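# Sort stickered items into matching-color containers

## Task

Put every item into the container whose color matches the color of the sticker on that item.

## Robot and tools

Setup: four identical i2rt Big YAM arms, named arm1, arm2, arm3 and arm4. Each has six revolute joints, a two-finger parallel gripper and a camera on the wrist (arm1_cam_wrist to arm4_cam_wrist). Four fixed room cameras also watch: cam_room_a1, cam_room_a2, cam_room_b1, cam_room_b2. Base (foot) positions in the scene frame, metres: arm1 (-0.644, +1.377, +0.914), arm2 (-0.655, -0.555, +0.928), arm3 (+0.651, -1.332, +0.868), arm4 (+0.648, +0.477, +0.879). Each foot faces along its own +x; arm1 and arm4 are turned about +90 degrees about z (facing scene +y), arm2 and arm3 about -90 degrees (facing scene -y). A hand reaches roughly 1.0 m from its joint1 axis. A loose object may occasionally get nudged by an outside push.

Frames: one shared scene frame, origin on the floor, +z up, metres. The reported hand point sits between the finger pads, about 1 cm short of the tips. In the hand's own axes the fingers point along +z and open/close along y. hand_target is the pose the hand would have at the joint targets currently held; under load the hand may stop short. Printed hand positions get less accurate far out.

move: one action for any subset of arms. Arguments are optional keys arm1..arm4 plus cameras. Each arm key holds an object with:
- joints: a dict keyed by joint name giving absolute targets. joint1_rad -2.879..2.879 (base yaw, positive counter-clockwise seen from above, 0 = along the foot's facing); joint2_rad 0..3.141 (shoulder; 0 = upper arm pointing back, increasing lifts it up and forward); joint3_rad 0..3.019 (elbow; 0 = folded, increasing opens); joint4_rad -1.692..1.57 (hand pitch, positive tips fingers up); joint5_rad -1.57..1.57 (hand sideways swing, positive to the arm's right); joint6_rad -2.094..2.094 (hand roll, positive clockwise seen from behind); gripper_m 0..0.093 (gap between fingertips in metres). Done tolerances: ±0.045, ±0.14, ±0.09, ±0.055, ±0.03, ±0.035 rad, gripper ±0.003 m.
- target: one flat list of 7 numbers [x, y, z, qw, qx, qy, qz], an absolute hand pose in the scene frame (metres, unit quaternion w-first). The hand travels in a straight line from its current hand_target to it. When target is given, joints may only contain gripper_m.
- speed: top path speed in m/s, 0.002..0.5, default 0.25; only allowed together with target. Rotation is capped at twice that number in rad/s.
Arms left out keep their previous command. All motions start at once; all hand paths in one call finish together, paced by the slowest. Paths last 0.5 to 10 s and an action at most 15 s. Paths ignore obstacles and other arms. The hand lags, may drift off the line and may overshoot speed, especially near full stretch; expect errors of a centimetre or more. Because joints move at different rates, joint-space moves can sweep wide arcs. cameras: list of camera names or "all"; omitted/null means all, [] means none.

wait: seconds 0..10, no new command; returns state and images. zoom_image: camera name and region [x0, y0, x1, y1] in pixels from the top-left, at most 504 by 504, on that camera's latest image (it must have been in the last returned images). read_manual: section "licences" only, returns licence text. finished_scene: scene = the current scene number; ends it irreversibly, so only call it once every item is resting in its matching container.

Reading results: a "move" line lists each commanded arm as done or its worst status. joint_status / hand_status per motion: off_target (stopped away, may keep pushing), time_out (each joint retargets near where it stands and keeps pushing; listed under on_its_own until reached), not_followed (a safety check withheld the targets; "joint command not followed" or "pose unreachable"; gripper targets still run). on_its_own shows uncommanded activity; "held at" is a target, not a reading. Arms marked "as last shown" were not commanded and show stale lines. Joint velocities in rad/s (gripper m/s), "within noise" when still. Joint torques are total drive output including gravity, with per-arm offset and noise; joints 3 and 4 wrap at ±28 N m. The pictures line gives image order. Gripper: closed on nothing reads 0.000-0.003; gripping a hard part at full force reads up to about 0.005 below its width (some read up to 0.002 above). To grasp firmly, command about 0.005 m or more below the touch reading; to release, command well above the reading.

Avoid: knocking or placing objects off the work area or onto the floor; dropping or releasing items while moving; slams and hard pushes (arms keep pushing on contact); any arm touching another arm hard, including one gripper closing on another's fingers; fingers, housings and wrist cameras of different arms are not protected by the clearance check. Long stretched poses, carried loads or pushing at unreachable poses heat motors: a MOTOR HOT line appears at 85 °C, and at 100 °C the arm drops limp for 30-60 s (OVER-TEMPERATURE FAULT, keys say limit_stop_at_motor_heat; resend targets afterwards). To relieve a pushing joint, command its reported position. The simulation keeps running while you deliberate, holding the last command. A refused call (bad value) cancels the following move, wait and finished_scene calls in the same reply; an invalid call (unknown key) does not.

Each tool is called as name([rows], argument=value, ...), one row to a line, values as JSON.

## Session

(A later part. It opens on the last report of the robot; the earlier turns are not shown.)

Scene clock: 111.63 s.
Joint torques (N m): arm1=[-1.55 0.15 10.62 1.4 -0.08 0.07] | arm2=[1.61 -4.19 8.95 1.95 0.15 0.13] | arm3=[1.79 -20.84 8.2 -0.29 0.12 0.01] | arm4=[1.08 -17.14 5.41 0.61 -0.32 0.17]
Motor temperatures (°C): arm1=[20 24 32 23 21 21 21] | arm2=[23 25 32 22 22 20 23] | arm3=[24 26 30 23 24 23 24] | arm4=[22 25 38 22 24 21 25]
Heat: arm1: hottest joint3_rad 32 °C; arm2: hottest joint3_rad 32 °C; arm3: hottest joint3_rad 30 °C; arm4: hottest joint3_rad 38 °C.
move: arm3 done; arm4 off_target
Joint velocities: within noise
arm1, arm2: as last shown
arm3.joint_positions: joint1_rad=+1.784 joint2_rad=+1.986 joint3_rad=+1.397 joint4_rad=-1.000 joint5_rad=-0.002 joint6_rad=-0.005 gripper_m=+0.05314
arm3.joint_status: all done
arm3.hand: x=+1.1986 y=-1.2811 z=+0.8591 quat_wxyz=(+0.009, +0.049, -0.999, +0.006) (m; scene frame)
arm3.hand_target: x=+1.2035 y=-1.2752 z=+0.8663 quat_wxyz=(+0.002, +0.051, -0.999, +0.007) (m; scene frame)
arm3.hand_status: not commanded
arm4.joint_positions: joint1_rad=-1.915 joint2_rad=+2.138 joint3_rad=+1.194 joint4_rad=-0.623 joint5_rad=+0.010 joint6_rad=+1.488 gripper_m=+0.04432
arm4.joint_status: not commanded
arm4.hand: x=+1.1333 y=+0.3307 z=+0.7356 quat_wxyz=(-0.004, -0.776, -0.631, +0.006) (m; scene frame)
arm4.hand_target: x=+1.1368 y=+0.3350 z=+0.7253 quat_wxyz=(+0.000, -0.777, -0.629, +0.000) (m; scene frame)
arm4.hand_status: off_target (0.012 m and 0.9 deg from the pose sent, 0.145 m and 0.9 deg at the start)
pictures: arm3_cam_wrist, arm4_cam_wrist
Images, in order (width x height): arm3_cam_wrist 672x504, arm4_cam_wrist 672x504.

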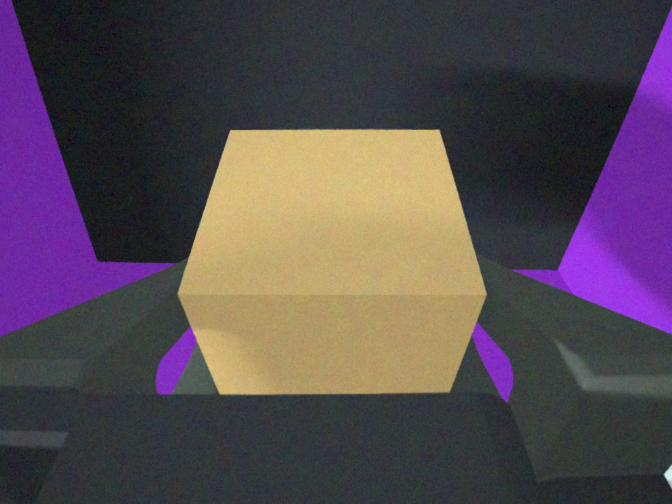

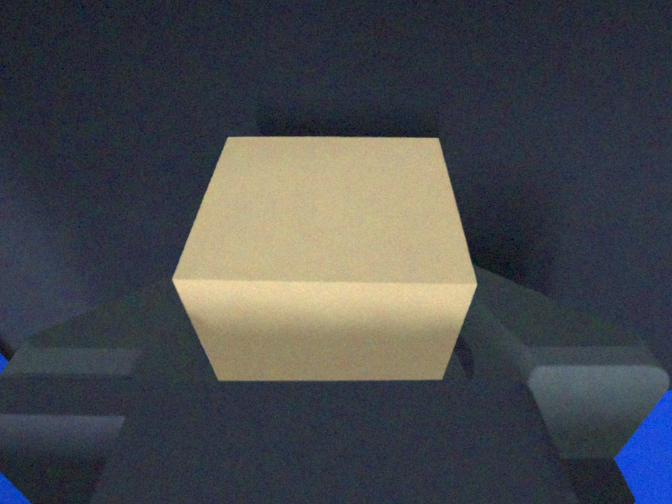

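move(arm3={"target": [1.203, -1.275, 0.749, 0, -0.052, 0.999, 0]}, arm4={"target": [1.137, 0.335, 0.718, 0, 0.777, 0.629, 0], "speed": 0.1}, cameras=[])

move(arm3={"joints": {"gripper_m": 0.08}}, arm4={"joints": {"gripper_m": 0.075}}, cameras=[])

move(arm3={"target": [1.17, -1.276, 0.95, 0, -0.052, 0.999, 0], "speed": 0.4}, arm4={"target": [1.11, 0.34, 0.95, 0, 0.777, 0.629, 0], "speed": 0.4}, cameras=["arm3_cam_wrist", "arm4_cam_wrist", "cam_room_a1"])

Scene clock: 119.03 s.
Joint torques (N m): arm1=[-2.49 0.15 10.7 1.42 -0.01 0.12] | arm2=[1.49 -4.13 8.91 1.95 0.15 0.13] | arm3=[1.49 -19.96 6.05 0.66 0.04 -0.02] | arm4=[1.14 -15.97 5.41 0.75 -0.32 0.03]
Motor temperatures (°C): arm1=[20 24 33 23 21 21 21] | arm2=[23 25 32 22 22 20 23] | arm3=[24 27 31 23 24 23 24] | arm4=[22 25 37 22 24 21 25]
Heat: arm1: hottest joint3_rad 33 °C; arm2: hottest joint3_rad 32 °C; arm3: hottest joint3_rad 31 °C; arm4: hottest joint3_rad 37 °C.
move: arm3 done; arm4 off_target
Joint velocities: within noise
arm1, arm2: as last shown
arm3.joint_positions: joint1_rad=+1.784 joint2_rad=+2.157 joint3_rad=+1.359 joint4_rad=-0.776 joint5_rad=-0.014 joint6_rad=-0.005 gripper_m=+0.05313
arm3.joint_status: not commanded
arm3.hand: x=+1.2019 y=-1.2801 z=+0.7562 quat_wxyz=(+0.002, +0.049, -0.999, +0.000) (m; scene frame)
arm3.hand_target: x=+1.2029 y=-1.2750 z=+0.7492 quat_wxyz=(+0.000, +0.052, -0.999, +0.000) (m; scene frame)
arm3.hand_status: done (0.009 m and 0.4 deg from the pose sent, 0.110 m and 1.3 deg at the start)
arm4.joint_positions: joint1_rad=-1.915 joint2_rad=+2.138 joint3_rad=+1.194 joint4_rad=-0.615 joint5_rad=+0.010 joint6_rad=+1.499 gripper_m=+0.04432
arm4.joint_status: not commanded
arm4.hand: x=+1.1350 y=+0.3302 z=+0.7356 quat_wxyz=(-0.007, -0.779, -0.627, +0.004) (m; scene frame)
arm4.hand_target: x=+1.1364 y=+0.3351 z=+0.7186 quat_wxyz=(+0.000, -0.777, -0.629, +0.000) (m; scene frame)
arm4.hand_status: off_target (0.018 m and 1.0 deg from the pose sent, 0.019 m and 0.9 deg at the start)
pictures: none
No camera images: "cameras" was empty.

Scene clock: 119.57 s.
Joint torques (N m): arm1=[-2.08 0.85 10.74 1.39 -0.07 0.08] | arm2=[1.49 -4.25 8.99 1.98 0.16 0.13] | arm3=[1.49 -20.31 6.01 0.38 0.04 -0.01] | arm4=[0.85 -16.21 5.42 0.69 -0.32 0.02]
Motor temperatures (°C): arm1=[20 24 33 23 21 21 21] | arm2=[23 25 32 22 22 20 23] | arm3=[24 27 31 23 24 23 24] | arm4=[22 25 37 22 24 21 25]
Heat: arm1: hottest joint3_rad 33 °C; arm2: hottest joint3_rad 32 °C; arm3: hottest joint3_rad 31 °C; arm4: hottest joint3_rad 37 °C.
move: arm3 done; arm4 done
Joint velocities: within noise
arm1, arm2: as last shown
arm3.joint_positions: joint1_rad=+1.784 joint2_rad=+2.158 joint3_rad=+1.359 joint4_rad=-0.769 joint5_rad=-0.014 joint6_rad=-0.005 gripper_m=+0.07996
arm3.joint_status: all done
arm3.hand: x=+1.2035 y=-1.2799 z=+0.7560 quat_wxyz=(-0.001, +0.049, -0.999, +0.000) (m; scene frame)
arm3.hand_target: x=+1.2029 y=-1.2750 z=+0.7492 quat_wxyz=(+0.000, +0.052, -0.999, +0.000) (m; scene frame)
arm3.hand_status: not commanded
arm4.joint_positions: joint1_rad=-1.915 joint2_rad=+2.138 joint3_rad=+1.194 joint4_rad=-0.615 joint5_rad=+0.010 joint6_rad=+1.499 gripper_m=+0.07491
arm4.joint_status: all done
arm4.hand: x=+1.1351 y=+0.3301 z=+0.7356 quat_wxyz=(-0.008, -0.779, -0.627, +0.004) (m; scene frame)
arm4.hand_target: x=+1.1364 y=+0.3351 z=+0.7186 quat_wxyz=(+0.000, -0.777, -0.629, +0.000) (m; scene frame)
arm4.hand_status: not commanded
pictures: none
No camera images: "cameras" was empty.

Scene clock: 120.87 s.
Joint torques (N m): arm1=[-2.37 0.5 10.62 1.46 -0.05 0.08] | arm2=[1.55 -4.13 8.95 1.99 0.15 0.14] | arm3=[1.67 -16.73 10.59 -0.42 0.04 -0.02] | arm4=[0.56 -14.21 8.87 -0.32 0.01 -0.04]
Motor temperatures (°C): arm1=[20 24 33 23 21 21 21] | arm2=[23 25 32 22 22 20 23] | arm3=[24 27 31 23 24 23 24] | arm4=[22 25 37 22 24 21 25]
Heat: arm1: hottest joint3_rad 33 °C; arm2: hottest joint3_rad 32 °C; arm3: hottest joint3_rad 31 °C; arm4: hottest joint3_rad 37 °C.
move: arm3 off_target; arm4 done
Joint velocities: within noise
arm1.joint_positions: joint1_rad=-2.245 joint2_rad=+0.843 joint3_rad=+0.226 joint4_rad=+0.521 joint5_rad=-0.002 joint6_rad=+0.002 gripper_m=+0.08496
arm1.joint_status: not commanded
arm1.hand: x=-0.3305 y=+1.1621 z=+1.1222 quat_wxyz=(-0.636, -0.220, -0.712, +0.200) (m; scene frame)
arm1.hand_target: x=-0.3300 y=+1.1601 z=+1.1199 quat_wxyz=(-0.632, -0.224, -0.715, +0.198) (m; scene frame)
arm1.hand_status: not commanded
arm2.joint_positions: joint1_rad=+0.926 joint2_rad=+0.960 joint3_rad=+0.230 joint4_rad=+0.635 joint5_rad=+0.010 joint6_rad=-0.010 gripper_m=+0.08992
arm2.joint_status: not commanded
arm2.hand: x=-0.3198 y=-0.7541 z=+1.1297 quat_wxyz=(-0.648, -0.194, -0.714, +0.181) (m; scene frame)
arm2.hand_target: x=-0.3202 y=-0.7500 z=+1.1200 quat_wxyz=(-0.639, -0.196, -0.723, +0.174) (m; scene frame)
arm2.hand_status: not commanded
arm3.joint_positions: joint1_rad=+1.784 joint2_rad=+1.782 joint3_rad=+1.342 joint4_rad=-1.142 joint5_rad=-0.014 joint6_rad=-0.005 gripper_m=+0.07996
arm3.joint_status: not commanded
arm3.hand: x=+1.1588 y=-1.2815 z=+0.9454 quat_wxyz=(+0.006, +0.049, -0.999, +0.000) (m; scene frame)
arm3.hand_target: x=+1.1696 y=-1.2759 z=+0.9501 quat_wxyz=(+0.000, +0.052, -0.999, +0.000) (m; scene frame)
arm3.hand_status: off_target (0.013 m and 0.8 deg from the pose sent, 0.197 m and 0.4 deg at the start)
arm4.joint_positions: joint1_rad=-1.915 joint2_rad=+1.692 joint3_rad=+1.205 joint4_rad=-1.074 joint5_rad=-0.001 joint6_rad=+1.499 gripper_m=+0.07492
arm4.joint_status: not commanded
arm4.hand: x=+1.1036 y=+0.3427 z=+0.9509 quat_wxyz=(-0.003, -0.779, -0.627, +0.000) (m; scene frame)
arm4.hand_target: x=+1.1099 y=+0.3400 z=+0.9499 quat_wxyz=(+0.000, -0.777, -0.629, +0.000) (m; scene frame)
arm4.hand_status: done (0.007 m and 0.5 deg from the pose sent, 0.216 m and 1.0 deg at the start)
pictures: arm3_cam_wrist, arm4_cam_wrist, cam_room_a1
Images, in order (width x height): arm3_cam_wrist 672x504, arm4_cam_wrist 672x504, cam_room_a1 672x504.

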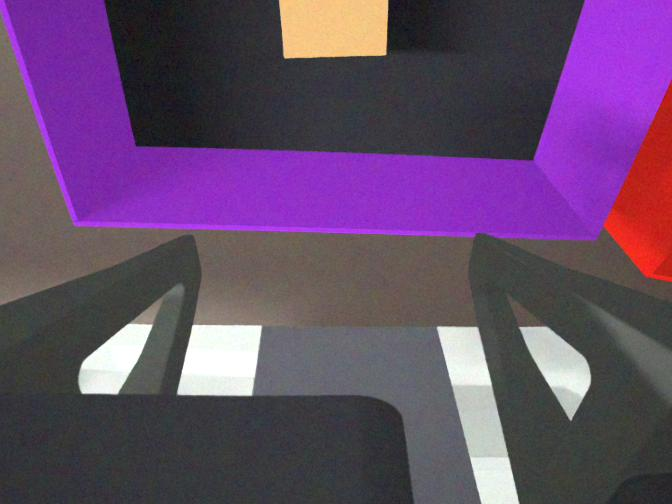

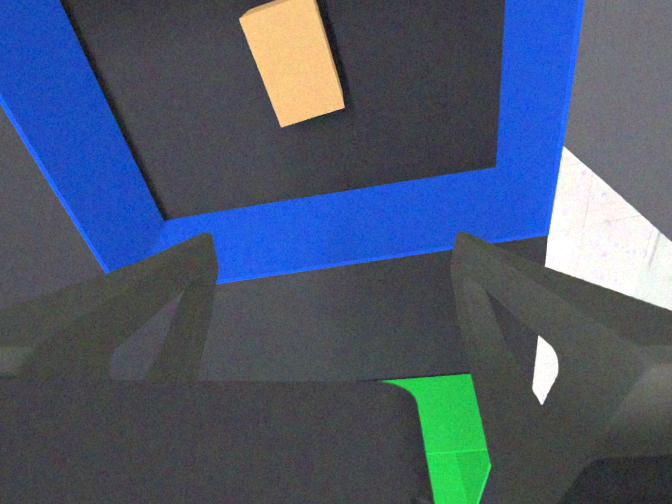

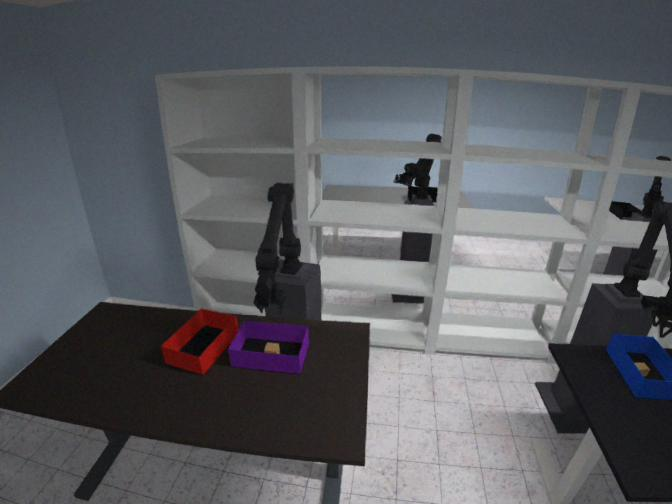

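finished_scene(scene=2)

The scene is finished: the task was done.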